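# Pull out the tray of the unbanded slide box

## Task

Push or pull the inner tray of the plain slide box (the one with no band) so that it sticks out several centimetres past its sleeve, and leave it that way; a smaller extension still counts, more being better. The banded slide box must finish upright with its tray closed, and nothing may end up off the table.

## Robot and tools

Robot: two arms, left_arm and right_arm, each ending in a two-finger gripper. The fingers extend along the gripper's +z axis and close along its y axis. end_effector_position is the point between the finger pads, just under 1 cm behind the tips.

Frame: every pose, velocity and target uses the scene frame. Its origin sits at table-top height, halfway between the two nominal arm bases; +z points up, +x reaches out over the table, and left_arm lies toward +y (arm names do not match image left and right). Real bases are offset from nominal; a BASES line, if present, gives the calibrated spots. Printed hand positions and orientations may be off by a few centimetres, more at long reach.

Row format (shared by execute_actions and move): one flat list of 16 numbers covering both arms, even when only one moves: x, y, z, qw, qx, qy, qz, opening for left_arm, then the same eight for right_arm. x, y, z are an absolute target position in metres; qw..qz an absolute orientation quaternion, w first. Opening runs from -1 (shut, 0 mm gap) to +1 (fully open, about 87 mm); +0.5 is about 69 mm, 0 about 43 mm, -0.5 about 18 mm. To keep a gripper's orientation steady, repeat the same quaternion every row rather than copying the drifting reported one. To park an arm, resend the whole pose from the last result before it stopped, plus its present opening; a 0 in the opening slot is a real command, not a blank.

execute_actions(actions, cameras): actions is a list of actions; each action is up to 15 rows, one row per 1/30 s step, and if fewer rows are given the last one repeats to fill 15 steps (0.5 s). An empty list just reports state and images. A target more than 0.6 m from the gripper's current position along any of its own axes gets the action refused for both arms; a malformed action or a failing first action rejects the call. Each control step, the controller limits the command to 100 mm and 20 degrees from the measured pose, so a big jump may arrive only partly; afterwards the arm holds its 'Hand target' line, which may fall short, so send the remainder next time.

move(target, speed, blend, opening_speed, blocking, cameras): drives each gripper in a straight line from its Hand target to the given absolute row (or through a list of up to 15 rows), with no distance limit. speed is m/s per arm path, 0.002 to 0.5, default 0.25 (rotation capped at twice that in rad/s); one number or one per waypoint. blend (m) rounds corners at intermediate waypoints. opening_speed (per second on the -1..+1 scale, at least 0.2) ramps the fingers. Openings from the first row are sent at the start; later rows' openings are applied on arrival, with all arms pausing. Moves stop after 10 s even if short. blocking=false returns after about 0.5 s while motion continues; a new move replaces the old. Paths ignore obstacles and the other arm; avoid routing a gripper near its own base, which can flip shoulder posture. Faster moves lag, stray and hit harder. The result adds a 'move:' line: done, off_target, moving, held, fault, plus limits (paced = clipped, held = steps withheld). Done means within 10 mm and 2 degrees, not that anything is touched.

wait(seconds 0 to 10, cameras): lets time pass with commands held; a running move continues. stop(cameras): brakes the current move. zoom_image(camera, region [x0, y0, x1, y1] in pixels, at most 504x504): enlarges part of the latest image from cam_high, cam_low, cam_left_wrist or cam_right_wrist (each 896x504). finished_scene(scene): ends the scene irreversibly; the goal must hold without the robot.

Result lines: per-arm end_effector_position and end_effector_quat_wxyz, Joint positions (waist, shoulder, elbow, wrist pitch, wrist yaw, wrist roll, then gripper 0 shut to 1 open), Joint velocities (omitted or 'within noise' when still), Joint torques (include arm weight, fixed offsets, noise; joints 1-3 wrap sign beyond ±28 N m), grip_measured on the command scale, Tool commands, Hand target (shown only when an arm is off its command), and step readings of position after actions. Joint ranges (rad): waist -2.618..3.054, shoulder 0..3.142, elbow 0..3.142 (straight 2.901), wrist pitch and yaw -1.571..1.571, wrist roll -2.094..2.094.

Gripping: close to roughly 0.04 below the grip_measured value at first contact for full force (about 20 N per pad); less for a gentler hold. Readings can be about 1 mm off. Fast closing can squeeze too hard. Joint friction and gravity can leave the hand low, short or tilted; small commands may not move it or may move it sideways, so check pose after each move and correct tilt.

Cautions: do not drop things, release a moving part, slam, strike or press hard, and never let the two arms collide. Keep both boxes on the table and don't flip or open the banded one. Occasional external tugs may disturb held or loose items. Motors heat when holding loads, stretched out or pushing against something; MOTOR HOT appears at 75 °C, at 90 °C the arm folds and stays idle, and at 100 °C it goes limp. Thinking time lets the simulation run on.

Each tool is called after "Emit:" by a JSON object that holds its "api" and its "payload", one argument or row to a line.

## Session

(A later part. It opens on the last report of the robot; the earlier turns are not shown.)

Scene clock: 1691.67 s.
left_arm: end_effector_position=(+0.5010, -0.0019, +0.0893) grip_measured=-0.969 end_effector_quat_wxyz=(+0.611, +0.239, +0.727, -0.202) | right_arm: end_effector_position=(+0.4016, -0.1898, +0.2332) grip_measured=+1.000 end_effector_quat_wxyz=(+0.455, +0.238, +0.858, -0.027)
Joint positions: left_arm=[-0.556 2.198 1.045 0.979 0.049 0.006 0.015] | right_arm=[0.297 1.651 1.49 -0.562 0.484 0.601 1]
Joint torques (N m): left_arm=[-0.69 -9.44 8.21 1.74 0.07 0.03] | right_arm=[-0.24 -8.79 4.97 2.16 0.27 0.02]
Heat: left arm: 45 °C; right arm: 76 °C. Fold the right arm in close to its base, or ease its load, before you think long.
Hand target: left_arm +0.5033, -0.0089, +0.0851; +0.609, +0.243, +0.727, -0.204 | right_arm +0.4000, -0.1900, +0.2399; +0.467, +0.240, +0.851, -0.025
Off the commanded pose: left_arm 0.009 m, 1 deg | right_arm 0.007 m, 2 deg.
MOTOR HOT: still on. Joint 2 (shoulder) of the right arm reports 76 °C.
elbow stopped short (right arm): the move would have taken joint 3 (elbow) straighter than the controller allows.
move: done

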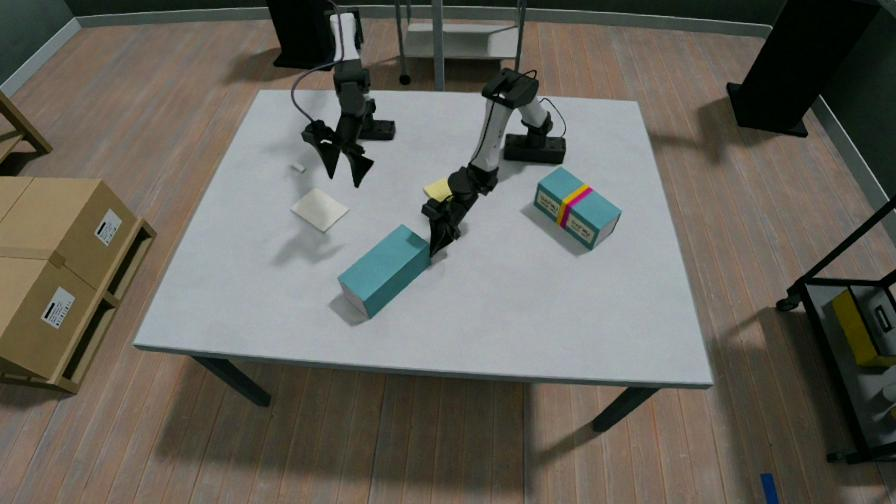

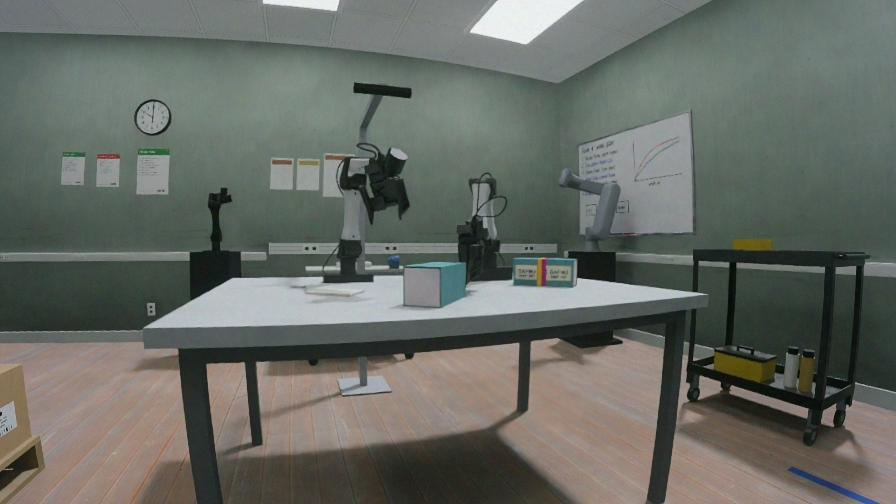

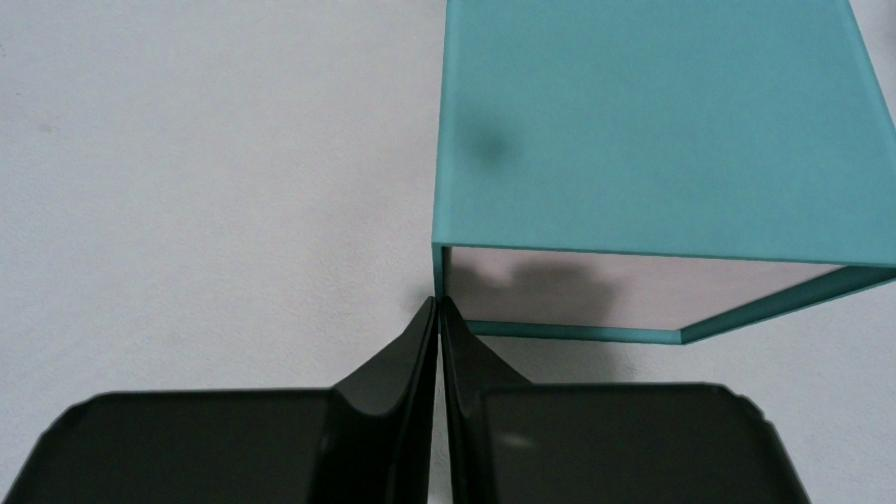

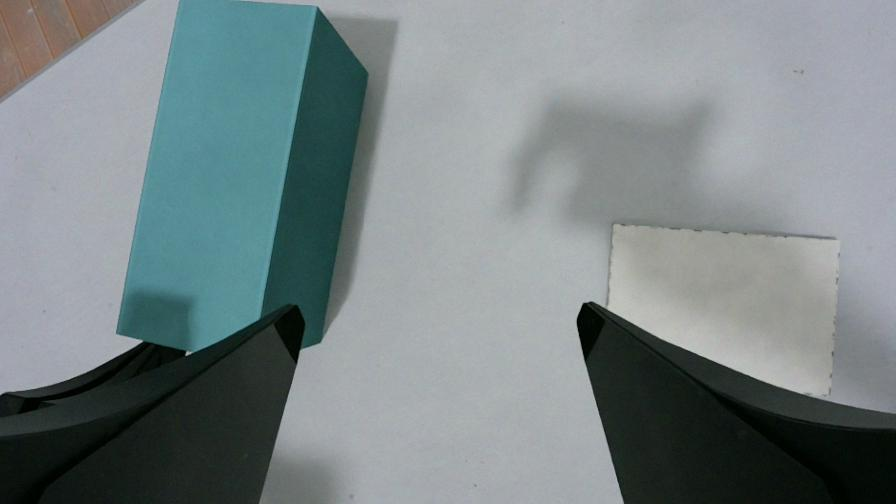

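Emit:
{"api": "move", "payload": {
  "target": [0.456,0.0267,0.085,0.6096,0.2431,0.7268,-0.204,-1,0.36,-0.19,0.24,0.467,0.240,0.851,-0.025,1],
  "speed": 0.08
}}

Scene clock: 1702.00 s.
left_arm: end_effector_position=(+0.4627, +0.0232, +0.0866) grip_measured=-0.969 end_effector_quat_wxyz=(+0.620, +0.237, +0.719, -0.205) | right_arm: end_effector_position=(+0.3653, -0.1885, +0.2377) grip_measured=+1.000 end_effector_quat_wxyz=(+0.463, +0.236, +0.854, -0.023)
Joint positions: left_arm=[-0.557 2.119 0.821 1.149 0.05 0.006 0.015] | right_arm=[0.334 1.509 1.354 -0.558 0.511 0.62 1]
Joint torques (N m): left_arm=[0.17 -13.31 3.04 1.49 0.13 -0.02] | right_arm=[-0.23 -7.66 4.94 1.9 0.3 0.08]
Heat: left arm: 45 °C; right arm: 70 °C.
Hand target: left_arm +0.4562, +0.0266, +0.0849; +0.610, +0.243, +0.726, -0.204 | right_arm +0.3601, -0.1900, +0.2399; +0.467, +0.240, +0.851, -0.025
Off the commanded pose: left_arm 0.008 m, 2 deg | right_arm 0.006 m, 1 deg.
MOTOR HOT: cleared for the motors of the right arm.
move: done

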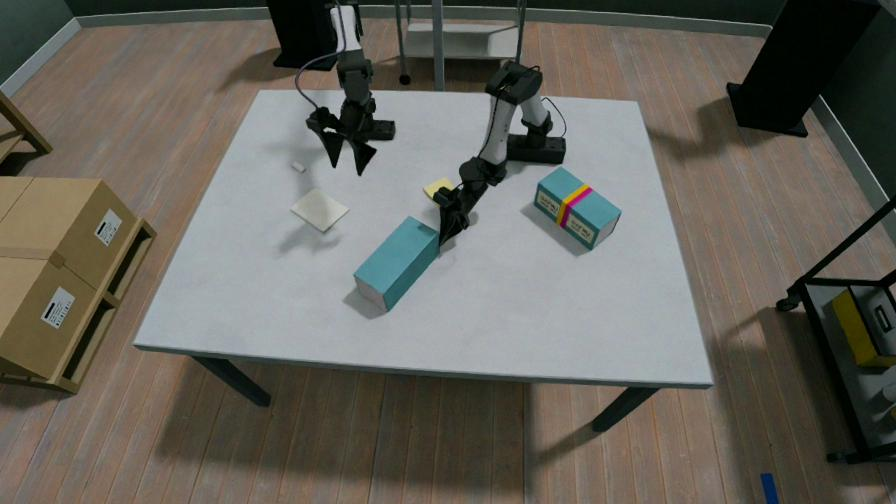

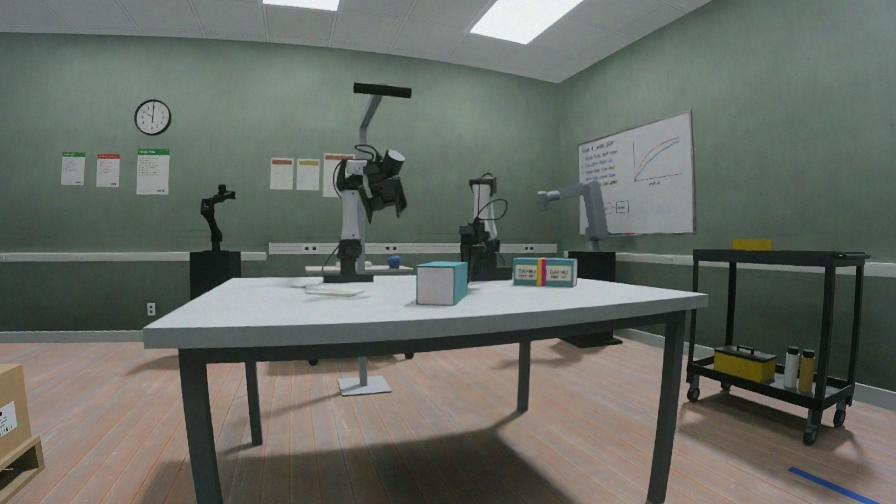

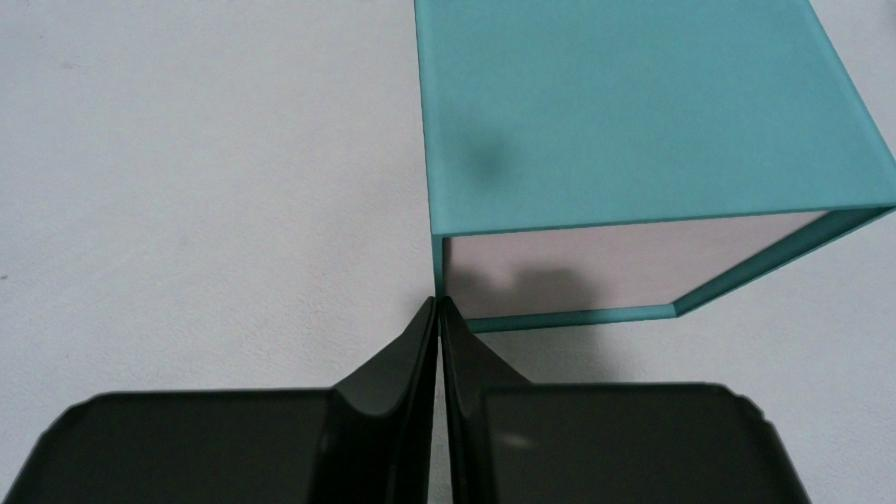

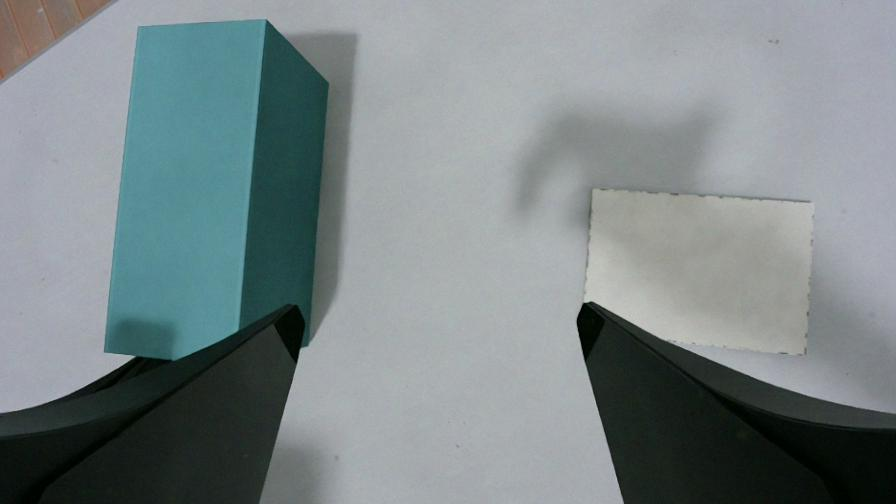

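Emit:
{"api": "move", "payload": {
  "target": [0.395,0.0727,0.085,0.6096,0.2431,0.7268,-0.204,-1,0.36,-0.19,0.24,0.467,0.240,0.851,-0.025,1],
  "speed": 0.08
}}

Scene clock: 1714.03 s.
left_arm: end_effector_position=(+0.3988, +0.0685, +0.0838) grip_measured=-0.969 end_effector_quat_wxyz=(+0.613, +0.239, +0.724, -0.204) | right_arm: end_effector_position=(+0.3653, -0.1888, +0.2378) grip_measured=+1.000 end_effector_quat_wxyz=(+0.463, +0.237, +0.854, -0.024)
Joint positions: left_arm=[-0.547 1.958 0.49 1.303 0.06 0.007 0.015] | right_arm=[0.334 1.509 1.354 -0.558 0.513 0.62 1]
Joint torques (N m): left_arm=[0.99 -10.88 2.61 1.61 0.17 0.01] | right_arm=[-0.23 -7.68 4.89 1.9 0.28 0.11]
Heat: left arm: 46 °C; right arm: 64 °C.
Hand target: left_arm +0.3950, +0.0726, +0.0847; +0.610, +0.243, +0.727, -0.204 | right_arm +0.3601, -0.1901, +0.2400; +0.467, +0.240, +0.851, -0.025
Off the commanded pose: left_arm 0.006 m, 1 deg | right_arm 0.006 m, 1 deg.
move: done

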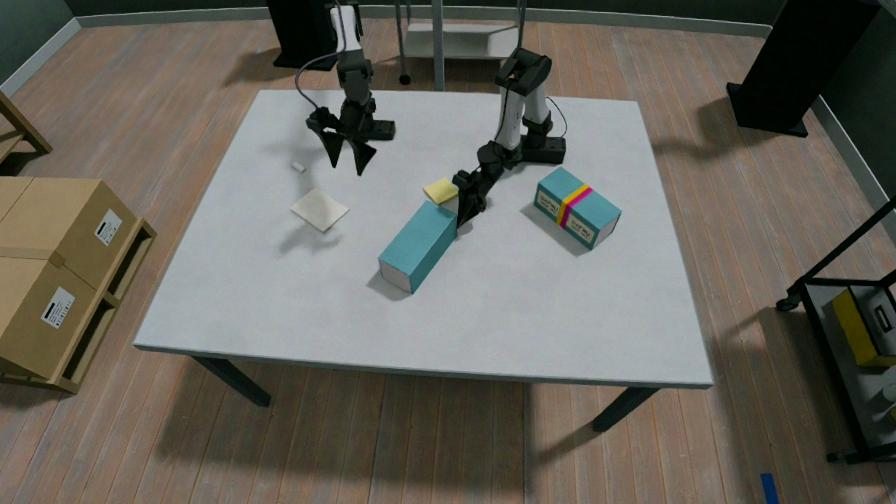

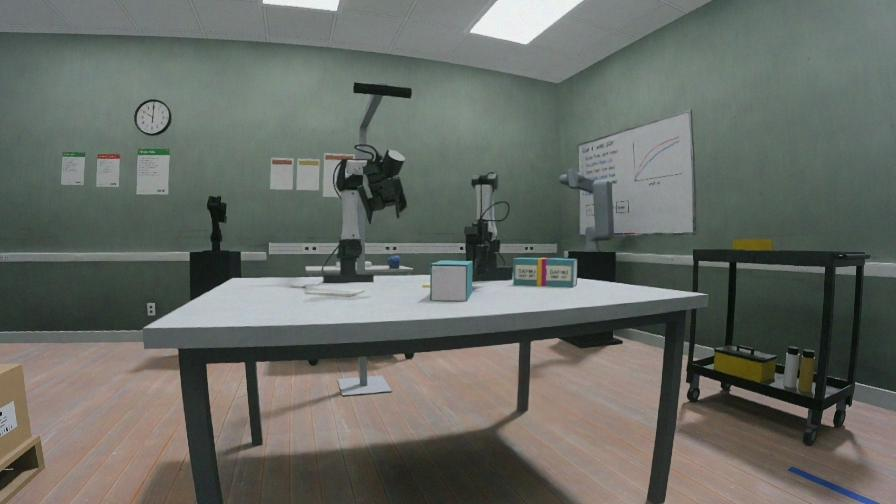

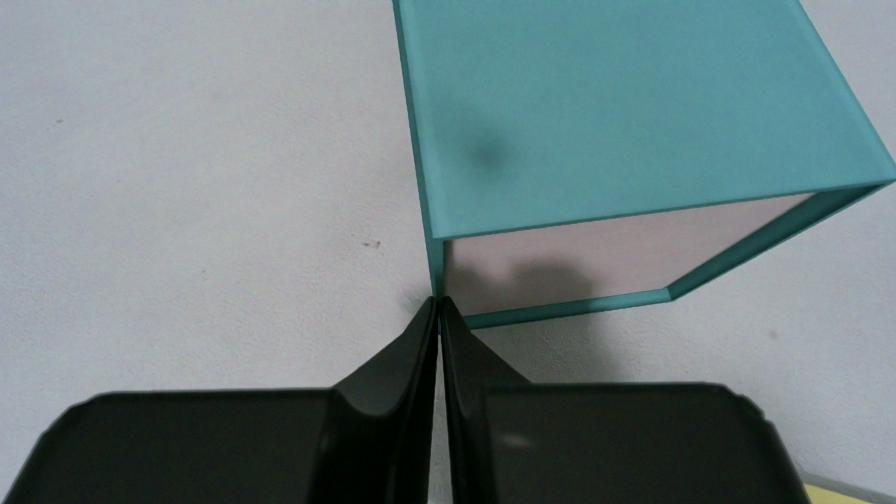

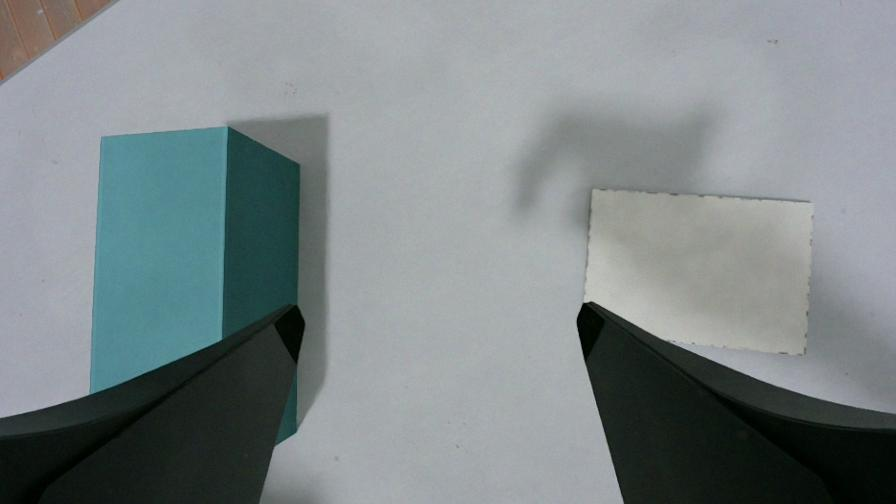

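Emit:
{"api": "move", "payload": {
  "target": [0.395,0.0727,0.085,0.6096,0.2431,0.7268,-0.204,-1,0.50,-0.09,0.20,0.165,0.304,0.937,-0.0537,1],
  "speed": 0.15,
  "cameras": ["cam_right_wrist","cam_high"]
}}

Scene clock: 1741.00 s.
left_arm: end_effector_position=(+0.3988, +0.0684, +0.0839) grip_measured=-0.969 end_effector_quat_wxyz=(+0.614, +0.240, +0.724, -0.204) | right_arm: end_effector_position=(+0.4928, -0.0972, +0.1902) grip_measured=+1.000 end_effector_quat_wxyz=(+0.311, +0.286, +0.906, +0.031)
Joint positions: left_arm=[-0.547 1.958 0.49 1.303 0.061 0.008 0.015] | right_arm=[0.344 2.529 2.833 -1.309 0.306 0.849 1]
Joint torques (N m): left_arm=[0.85 -10.7 2.44 1.58 0.19 -0.03] | right_arm=[-0.46 -11.26 7.94 1.77 -0.01 0.11]
Heat: left arm: 43 °C; right arm: 56 °C.
Hand target: left_arm +0.3950, +0.0726, +0.0848; +0.610, +0.243, +0.726, -0.204 | right_arm +0.4988, -0.0904, +0.1997; +0.324, +0.288, +0.900, +0.052
Off the commanded pose: left_arm 0.006 m, 1 deg | right_arm 0.014 m, 20 deg.
elbow stopped short (right arm): the move would have taken joint 3 (elbow) straighter than the controller allows.
move: off_target (right_arm)
Images, in order: cam_high, cam_right_wrist.

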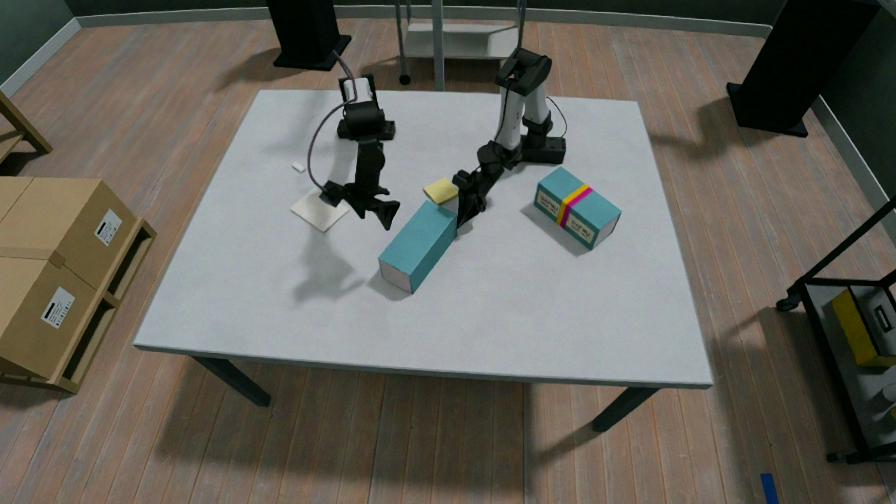

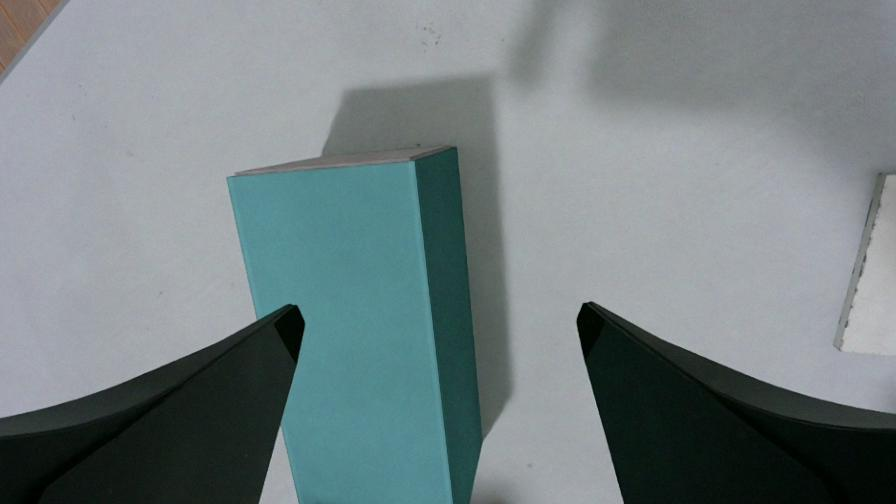

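Emit:
{"api": "move", "payload": {
  "target": [0.339,0.1147,0.085,0.6096,0.2431,0.7268,-0.204,-1,0.50,-0.09,0.20,0.311,0.286,0.906,0.031,1],
  "speed": 0.08
}}

Scene clock: 1759.73 s.
left_arm: end_effector_position=(+0.3417, +0.1123, +0.0817) grip_measured=-0.969 end_effector_quat_wxyz=(+0.608, +0.240, +0.729, -0.202) | right_arm: end_effector_position=(+0.4928, -0.0945, +0.1906) grip_measured=+1.000 end_effector_quat_wxyz=(+0.311, +0.285, +0.906, +0.034)
Joint positions: left_arm=[-0.523 1.821 0.204 1.437 0.083 0.013 0.015] | right_arm=[0.347 2.529 2.833 -1.305 0.304 0.85 1]
Joint torques (N m): left_arm=[0.85 -8.29 1.94 1.65 0.2 -0.03] | right_arm=[-0.23 -11.19 7.94 1.75 0.2 0]
Hand target: left_arm +0.3390, +0.1146, +0.0848; +0.610, +0.243, +0.726, -0.204 | right_arm +0.4990, -0.0903, +0.1997; +0.329, +0.284, +0.900, +0.044
Off the commanded pose: left_arm 0.005 m, 1 deg | right_arm 0.013 m, 0 deg.
elbow stopped short (right arm): the move would have taken joint 3 (elbow) straighter than the controller allows.
move: off_target (right_arm)

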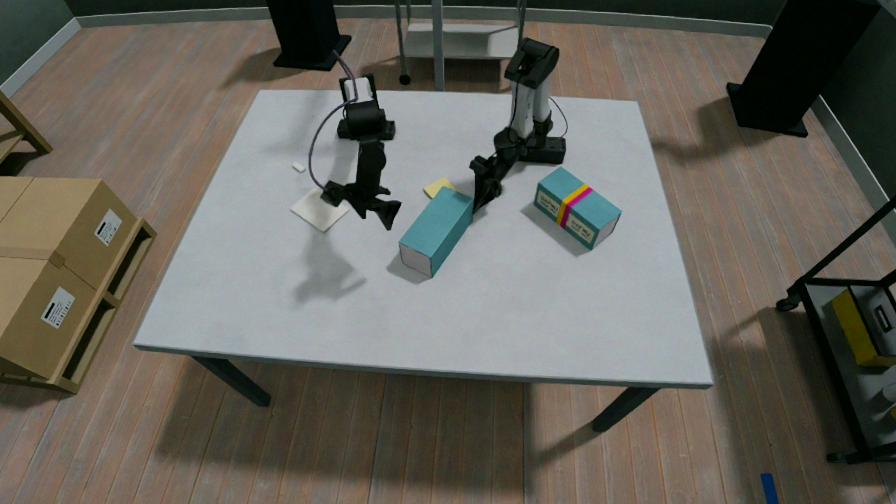

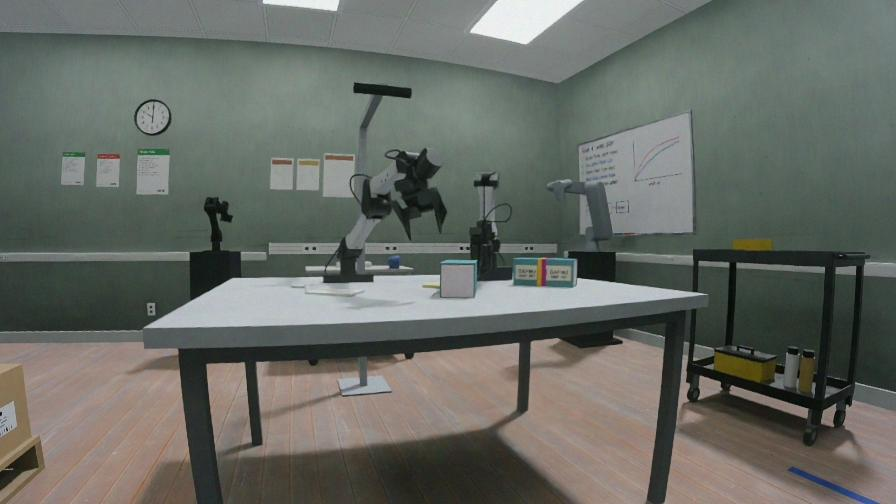

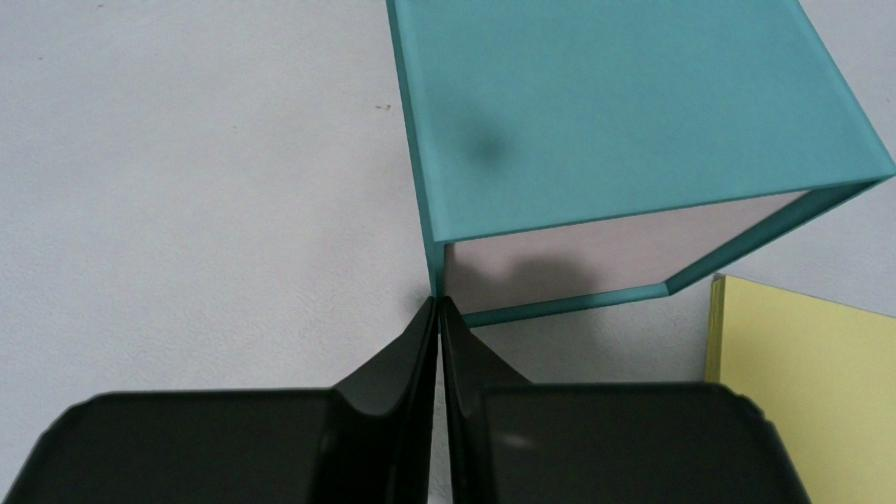

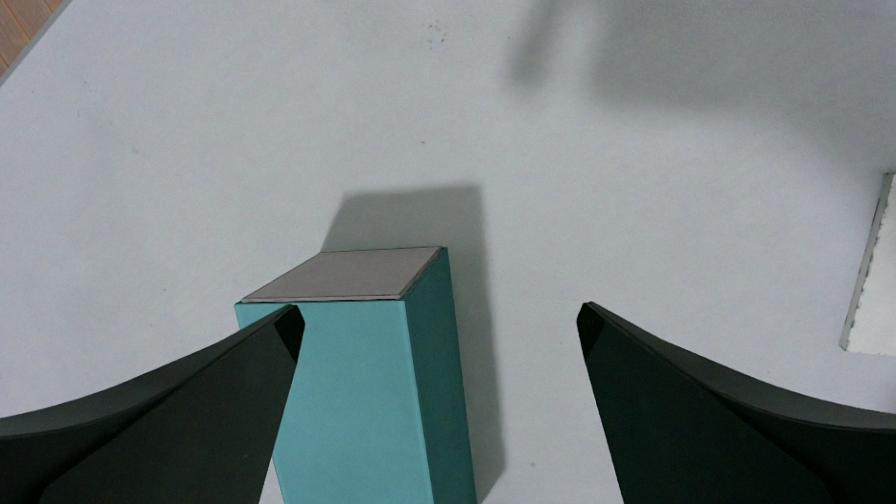

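Emit:
{"api": "move", "payload": {
  "target": [0.339,0.1147,0.085,0.6096,0.2431,0.7268,-0.204,-1,0.538,-0.038,0.155,0.246,0.2985,0.9187,-0.080,1],
  "speed": 0.12,
  "cameras": ["cam_right_wrist","cam_high"]
}}

Scene clock: 1772.27 s.
left_arm: end_effector_position=(+0.3417, +0.1124, +0.0817) grip_measured=-0.969 end_effector_quat_wxyz=(+0.608, +0.240, +0.729, -0.202) | right_arm: end_effector_position=(+0.5301, -0.0414, +0.1433) grip_measured=+1.000 end_effector_quat_wxyz=(+0.373, +0.267, +0.888, +0.027)
Joint positions: left_arm=[-0.522 1.821 0.204 1.437 0.084 0.013 0.015] | right_arm=[0.445 2.665 2.833 -1.084 0.431 0.865 1]
Joint torques (N m): left_arm=[0.95 -8.14 1.89 1.72 0.12 0] | right_arm=[-0.42 -12.19 8.36 1.86 0.32 0.04]
Hand target: left_arm +0.3390, +0.1146, +0.0848; +0.610, +0.243, +0.727, -0.204 | right_arm +0.5368, -0.0386, +0.1548; +0.392, +0.271, +0.878, +0.037
Off the commanded pose: left_arm 0.005 m, 0 deg | right_arm 0.015 m, 20 deg.
elbow stopped short (right arm): the move would have taken joint 3 (elbow) straighter than the controller allows.
move: off_target (right_arm)
Images, in order: cam_high, cam_right_wrist.

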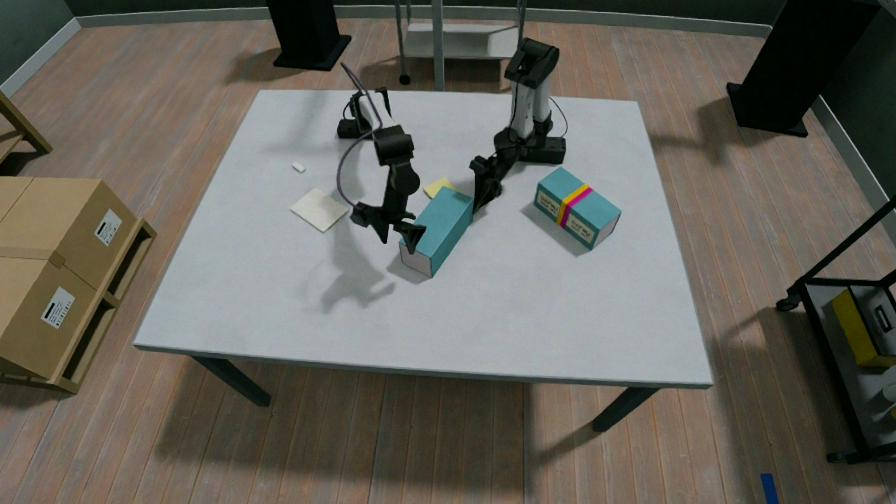

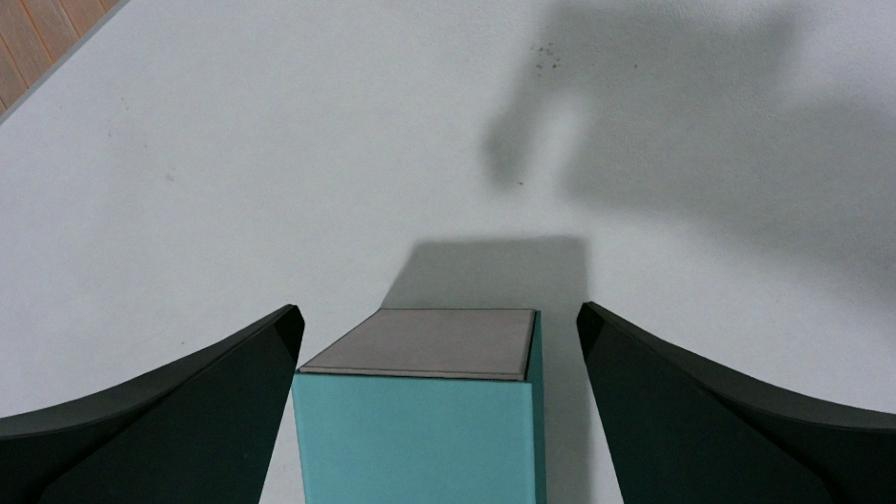

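Emit:
{"api": "move", "payload": {
  "target": [0.339,0.1147,0.085,0.6096,0.2431,0.7268,-0.204,-1,0.40,-0.20,0.24,0.373,0.267,0.888,0.027,1],
  "speed": 0.2,
  "cameras": []
}}

Emit:
{"api": "move", "payload": {
  "target": [0.385,0.1247,0.085,0.545,0.3886,0.673,-0.3145,-1,0.40,-0.20,0.24,0.373,0.267,0.888,0.027,1],
  "speed": 0.06
}}

Scene clock: 1818.80 s.
left_arm: end_effector_position=(+0.3417, +0.1124, +0.0817) grip_measured=-0.969 end_effector_quat_wxyz=(+0.608, +0.241, +0.729, -0.202) | right_arm: end_effector_position=(+0.4019, -0.2023, +0.2357) grip_measured=+1.000 end_effector_quat_wxyz=(+0.368, +0.272, +0.889, +0.017)
Joint positions: left_arm=[-0.522 1.821 0.204 1.437 0.084 0.014 0.015] | right_arm=[0.191 1.754 1.725 -0.833 0.286 0.662 1]
Joint torques (N m): left_arm=[0.85 -8.18 2.1 1.72 0.21 0] | right_arm=[-0.69 -9.22 4.79 1.96 -0.01 -0.03]
Heat: left arm: 40 °C; right arm: 67 °C.
Hand target: left_arm +0.3390, +0.1146, +0.0848; +0.610, +0.243, +0.727, -0.204 | right_arm +0.4000, -0.2001, +0.2399; +0.373, +0.267, +0.888, +0.027
Off the commanded pose: left_arm 0.005 m, 0 deg | right_arm 0.005 m, 1 deg.
move: done

Scene clock: 1822.73 s.
left_arm: end_effector_position=(+0.3799, +0.1290, +0.0783) grip_measured=-0.946 end_effector_quat_wxyz=(+0.540, +0.383, +0.686, -0.301) | right_arm: end_effector_position=(+0.4018, -0.2021, +0.2357) grip_measured=+1.000 end_effector_quat_wxyz=(+0.368, +0.271, +0.889, +0.018)
Joint positions: left_arm=[-0.171 1.844 0.469 1.037 0.787 0.245 0.027] | right_arm=[0.191 1.754 1.725 -0.833 0.285 0.661 1]
Joint torques (N m): left_arm=[0.61 -6.02 7.01 1.64 0.53 -0.17] | right_arm=[-0.7 -9.18 4.81 1.95 -0.02 -0.04]
Hand target: left_arm +0.3848, +0.1250, +0.0849; +0.545, +0.389, +0.673, -0.314 | right_arm +0.4000, -0.2001, +0.2398; +0.373, +0.267, +0.888, +0.027
Off the commanded pose: left_arm 0.009 m, 2 deg | right_arm 0.005 m, 1 deg.
move: done

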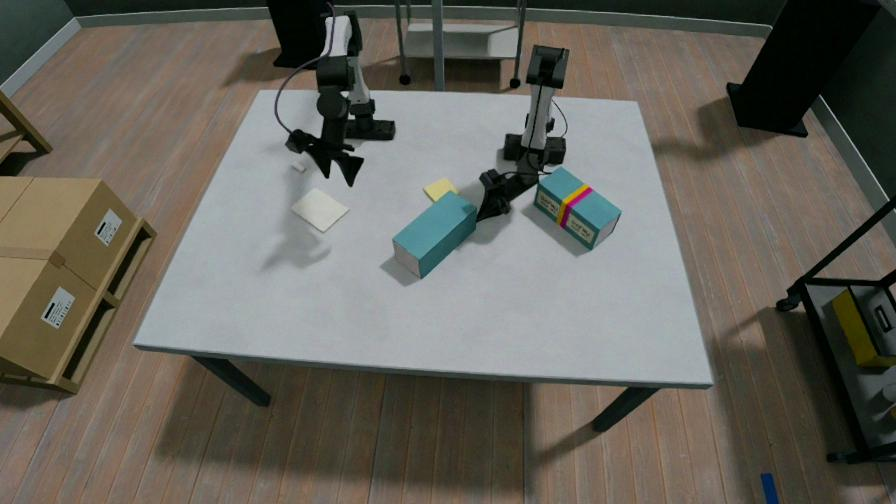

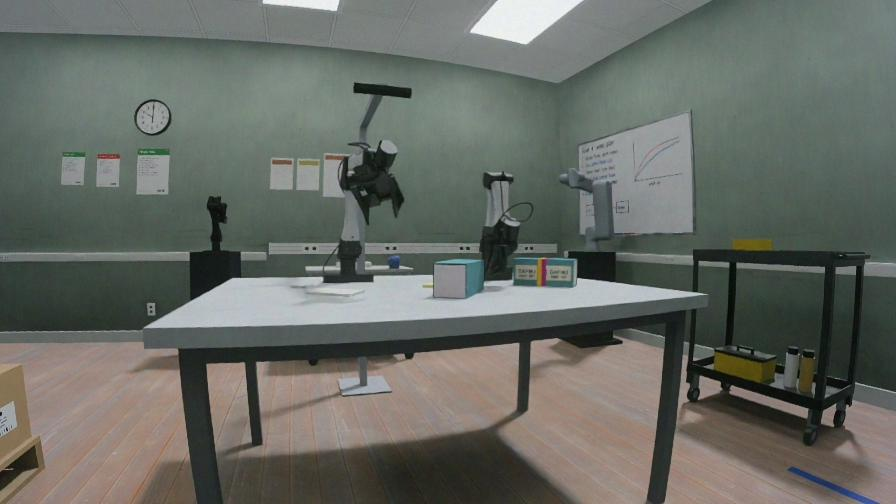

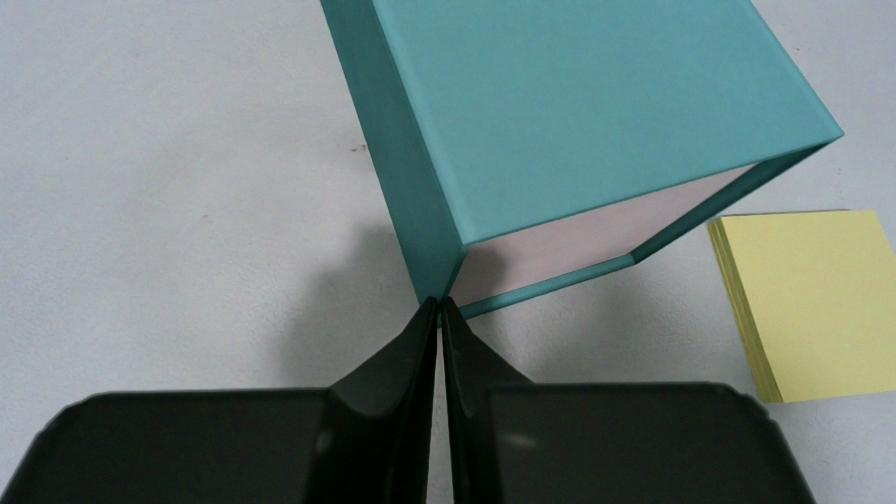

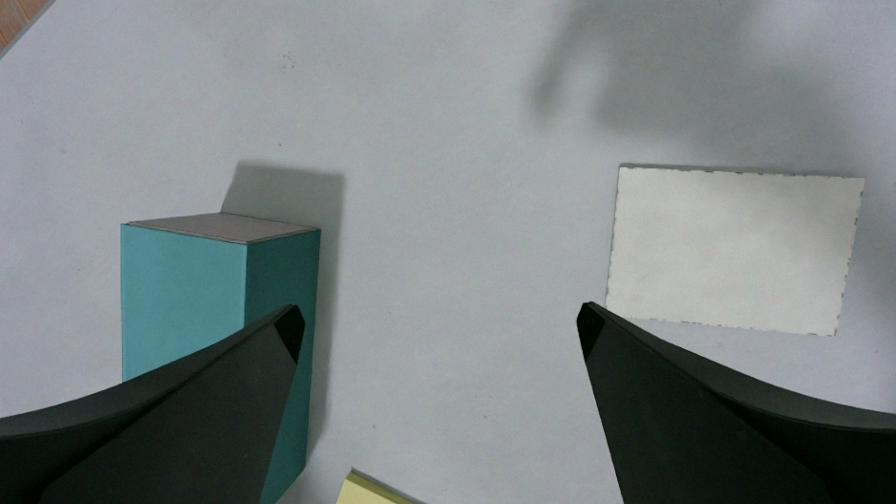

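Emit:
{"api": "move", "payload": {
  "target": [0.3848,0.1250,0.085,0.545,0.3886,0.673,-0.3145,-1,0.445,-0.08,0.17,0.118,0.427,0.895,-0.056,1],
  "speed": 0.15,
  "cameras": ["cam_high","cam_right_wrist"]
}}

Scene clock: 1835.40 s.
left_arm: end_effector_position=(+0.3796, +0.1288, +0.0783) grip_measured=-0.946 end_effector_quat_wxyz=(+0.540, +0.384, +0.685, -0.302) | right_arm: end_effector_position=(+0.4404, -0.0867, +0.1628) grip_measured=+1.000 end_effector_quat_wxyz=(+0.197, +0.421, +0.885, +0.010)
Joint positions: left_arm=[-0.171 1.844 0.47 1.035 0.789 0.247 0.027] | right_arm=[0.367 2.546 2.834 -1.559 0.265 1.198 1]
Joint torques (N m): left_arm=[0.79 -6.17 6.94 1.66 0.53 -0.18] | right_arm=[-0.43 -11.08 7.53 1.08 0.01 0.11]
Heat: left arm: 39 °C; right arm: 60 °C.
Hand target: left_arm +0.3845, +0.1253, +0.0849; +0.545, +0.389, +0.673, -0.314 | right_arm +0.4441, -0.0803, +0.1697; +0.203, +0.423, +0.883, +0.028
Off the commanded pose: left_arm 0.009 m, 2 deg | right_arm 0.011 m, 12 deg.
elbow stopped short (right arm): the move would have taken joint 3 (elbow) straighter than the controller allows.
move: off_target (right_arm)
Images, in order: cam_high, cam_right_wrist.

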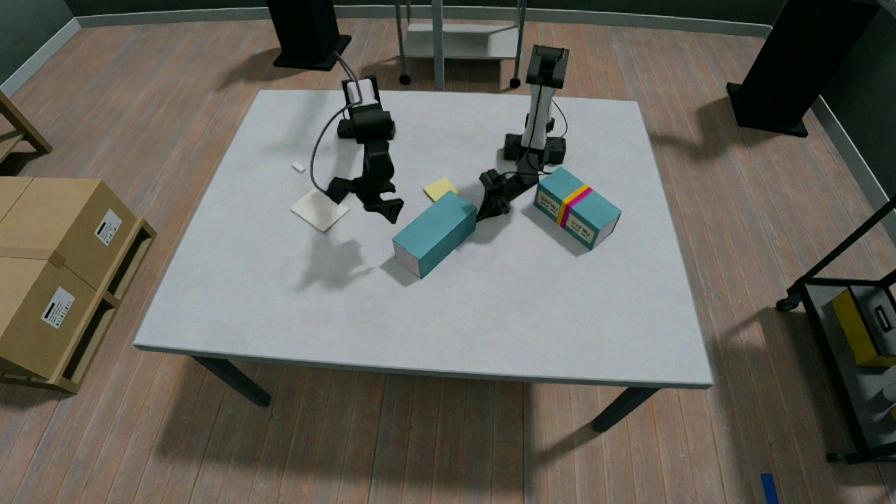

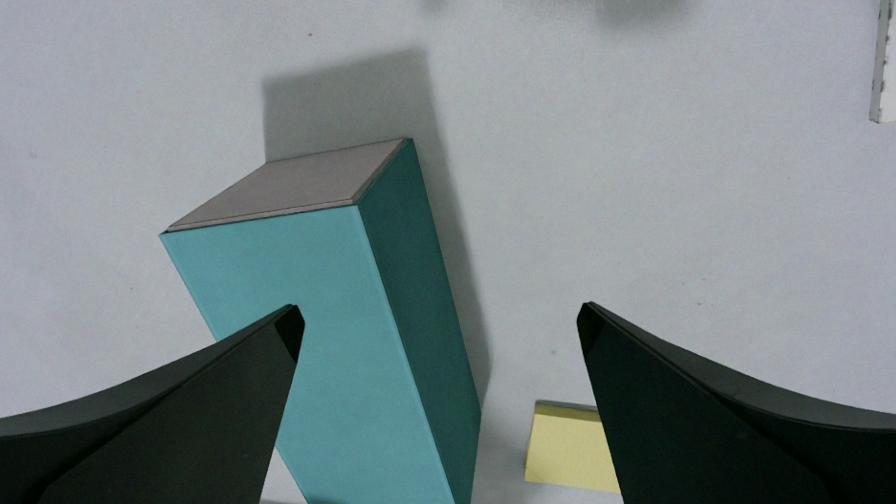

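Emit:
{"api": "move", "payload": {
  "target": [0.305,0.125,0.085,0.545,0.3886,0.673,-0.3145,-1,0.445,-0.12,0.20,0.197,0.421,0.885,0.01,1],
  "speed": 0.08
}}

Scene clock: 1861.43 s.
left_arm: end_effector_position=(+0.3069, +0.1261, +0.0795) grip_measured=-1.000 end_effector_quat_wxyz=(+0.539, +0.388, +0.678, -0.315) | right_arm: end_effector_position=(+0.4460, -0.1207, +0.1706) grip_measured=+1.000 end_effector_quat_wxyz=(+0.200, +0.420, +0.885, +0.003)
Joint positions: left_arm=[-0.236 1.69 0.196 1.185 0.758 0.207 0] | right_arm=[0.301 2.528 2.834 -1.566 0.259 1.13 1]
Joint torques (N m): left_arm=[-0.68 -7.49 2.86 1.7 0.12 -0.06] | right_arm=[-1.01 -14.89 7.34 0.91 0 -0.02]
Hand target: left_arm +0.3051, +0.1250, +0.0848; +0.545, +0.389, +0.673, -0.315 | right_arm +0.4439, -0.1204, +0.1990; +0.217, +0.419, +0.881, +0.028
Off the commanded pose: left_arm 0.006 m, 1 deg | right_arm 0.029 m, 1 deg.
elbow stopped short (right arm): the move would have taken joint 3 (elbow) straighter than the controller allows.
joint sent to its limit (right arm) — joint 4 (wrist pitch), lower limit. The joint targets are off in orientation, not in position.
move: off_target (right_arm)

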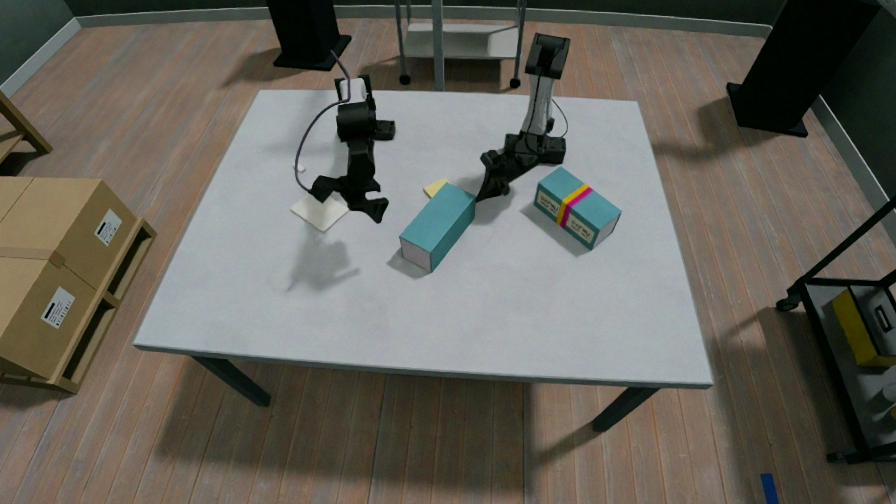

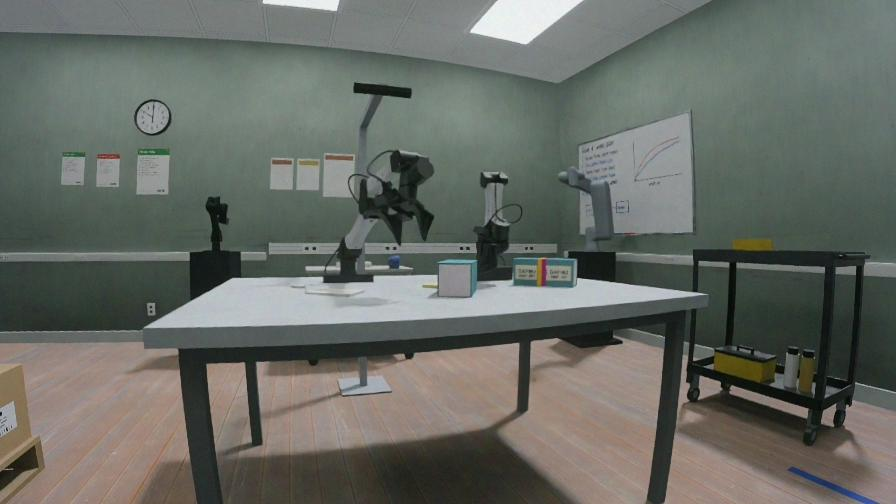

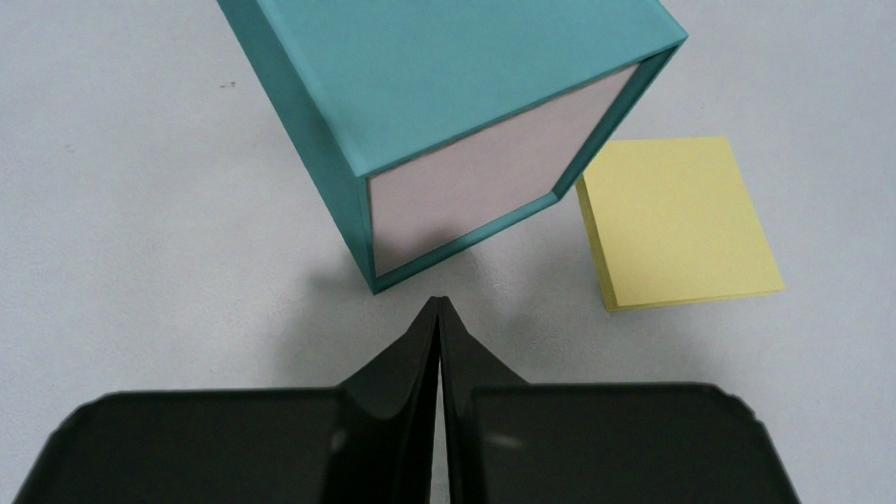

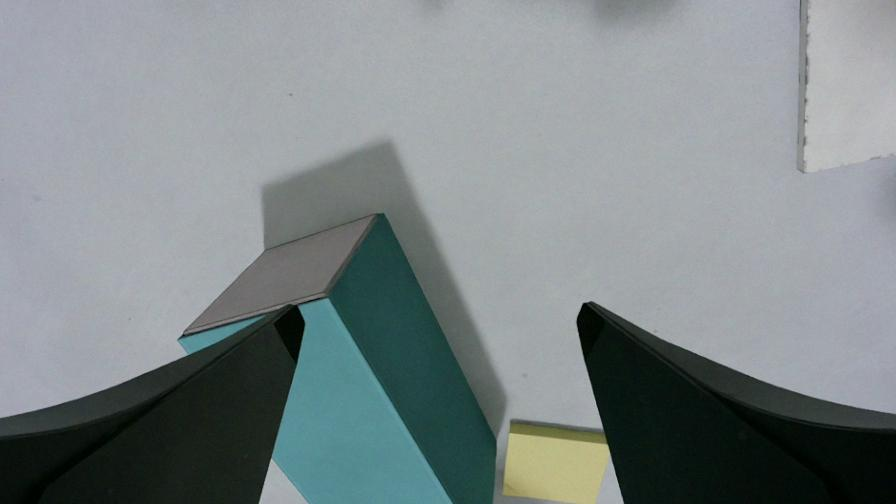

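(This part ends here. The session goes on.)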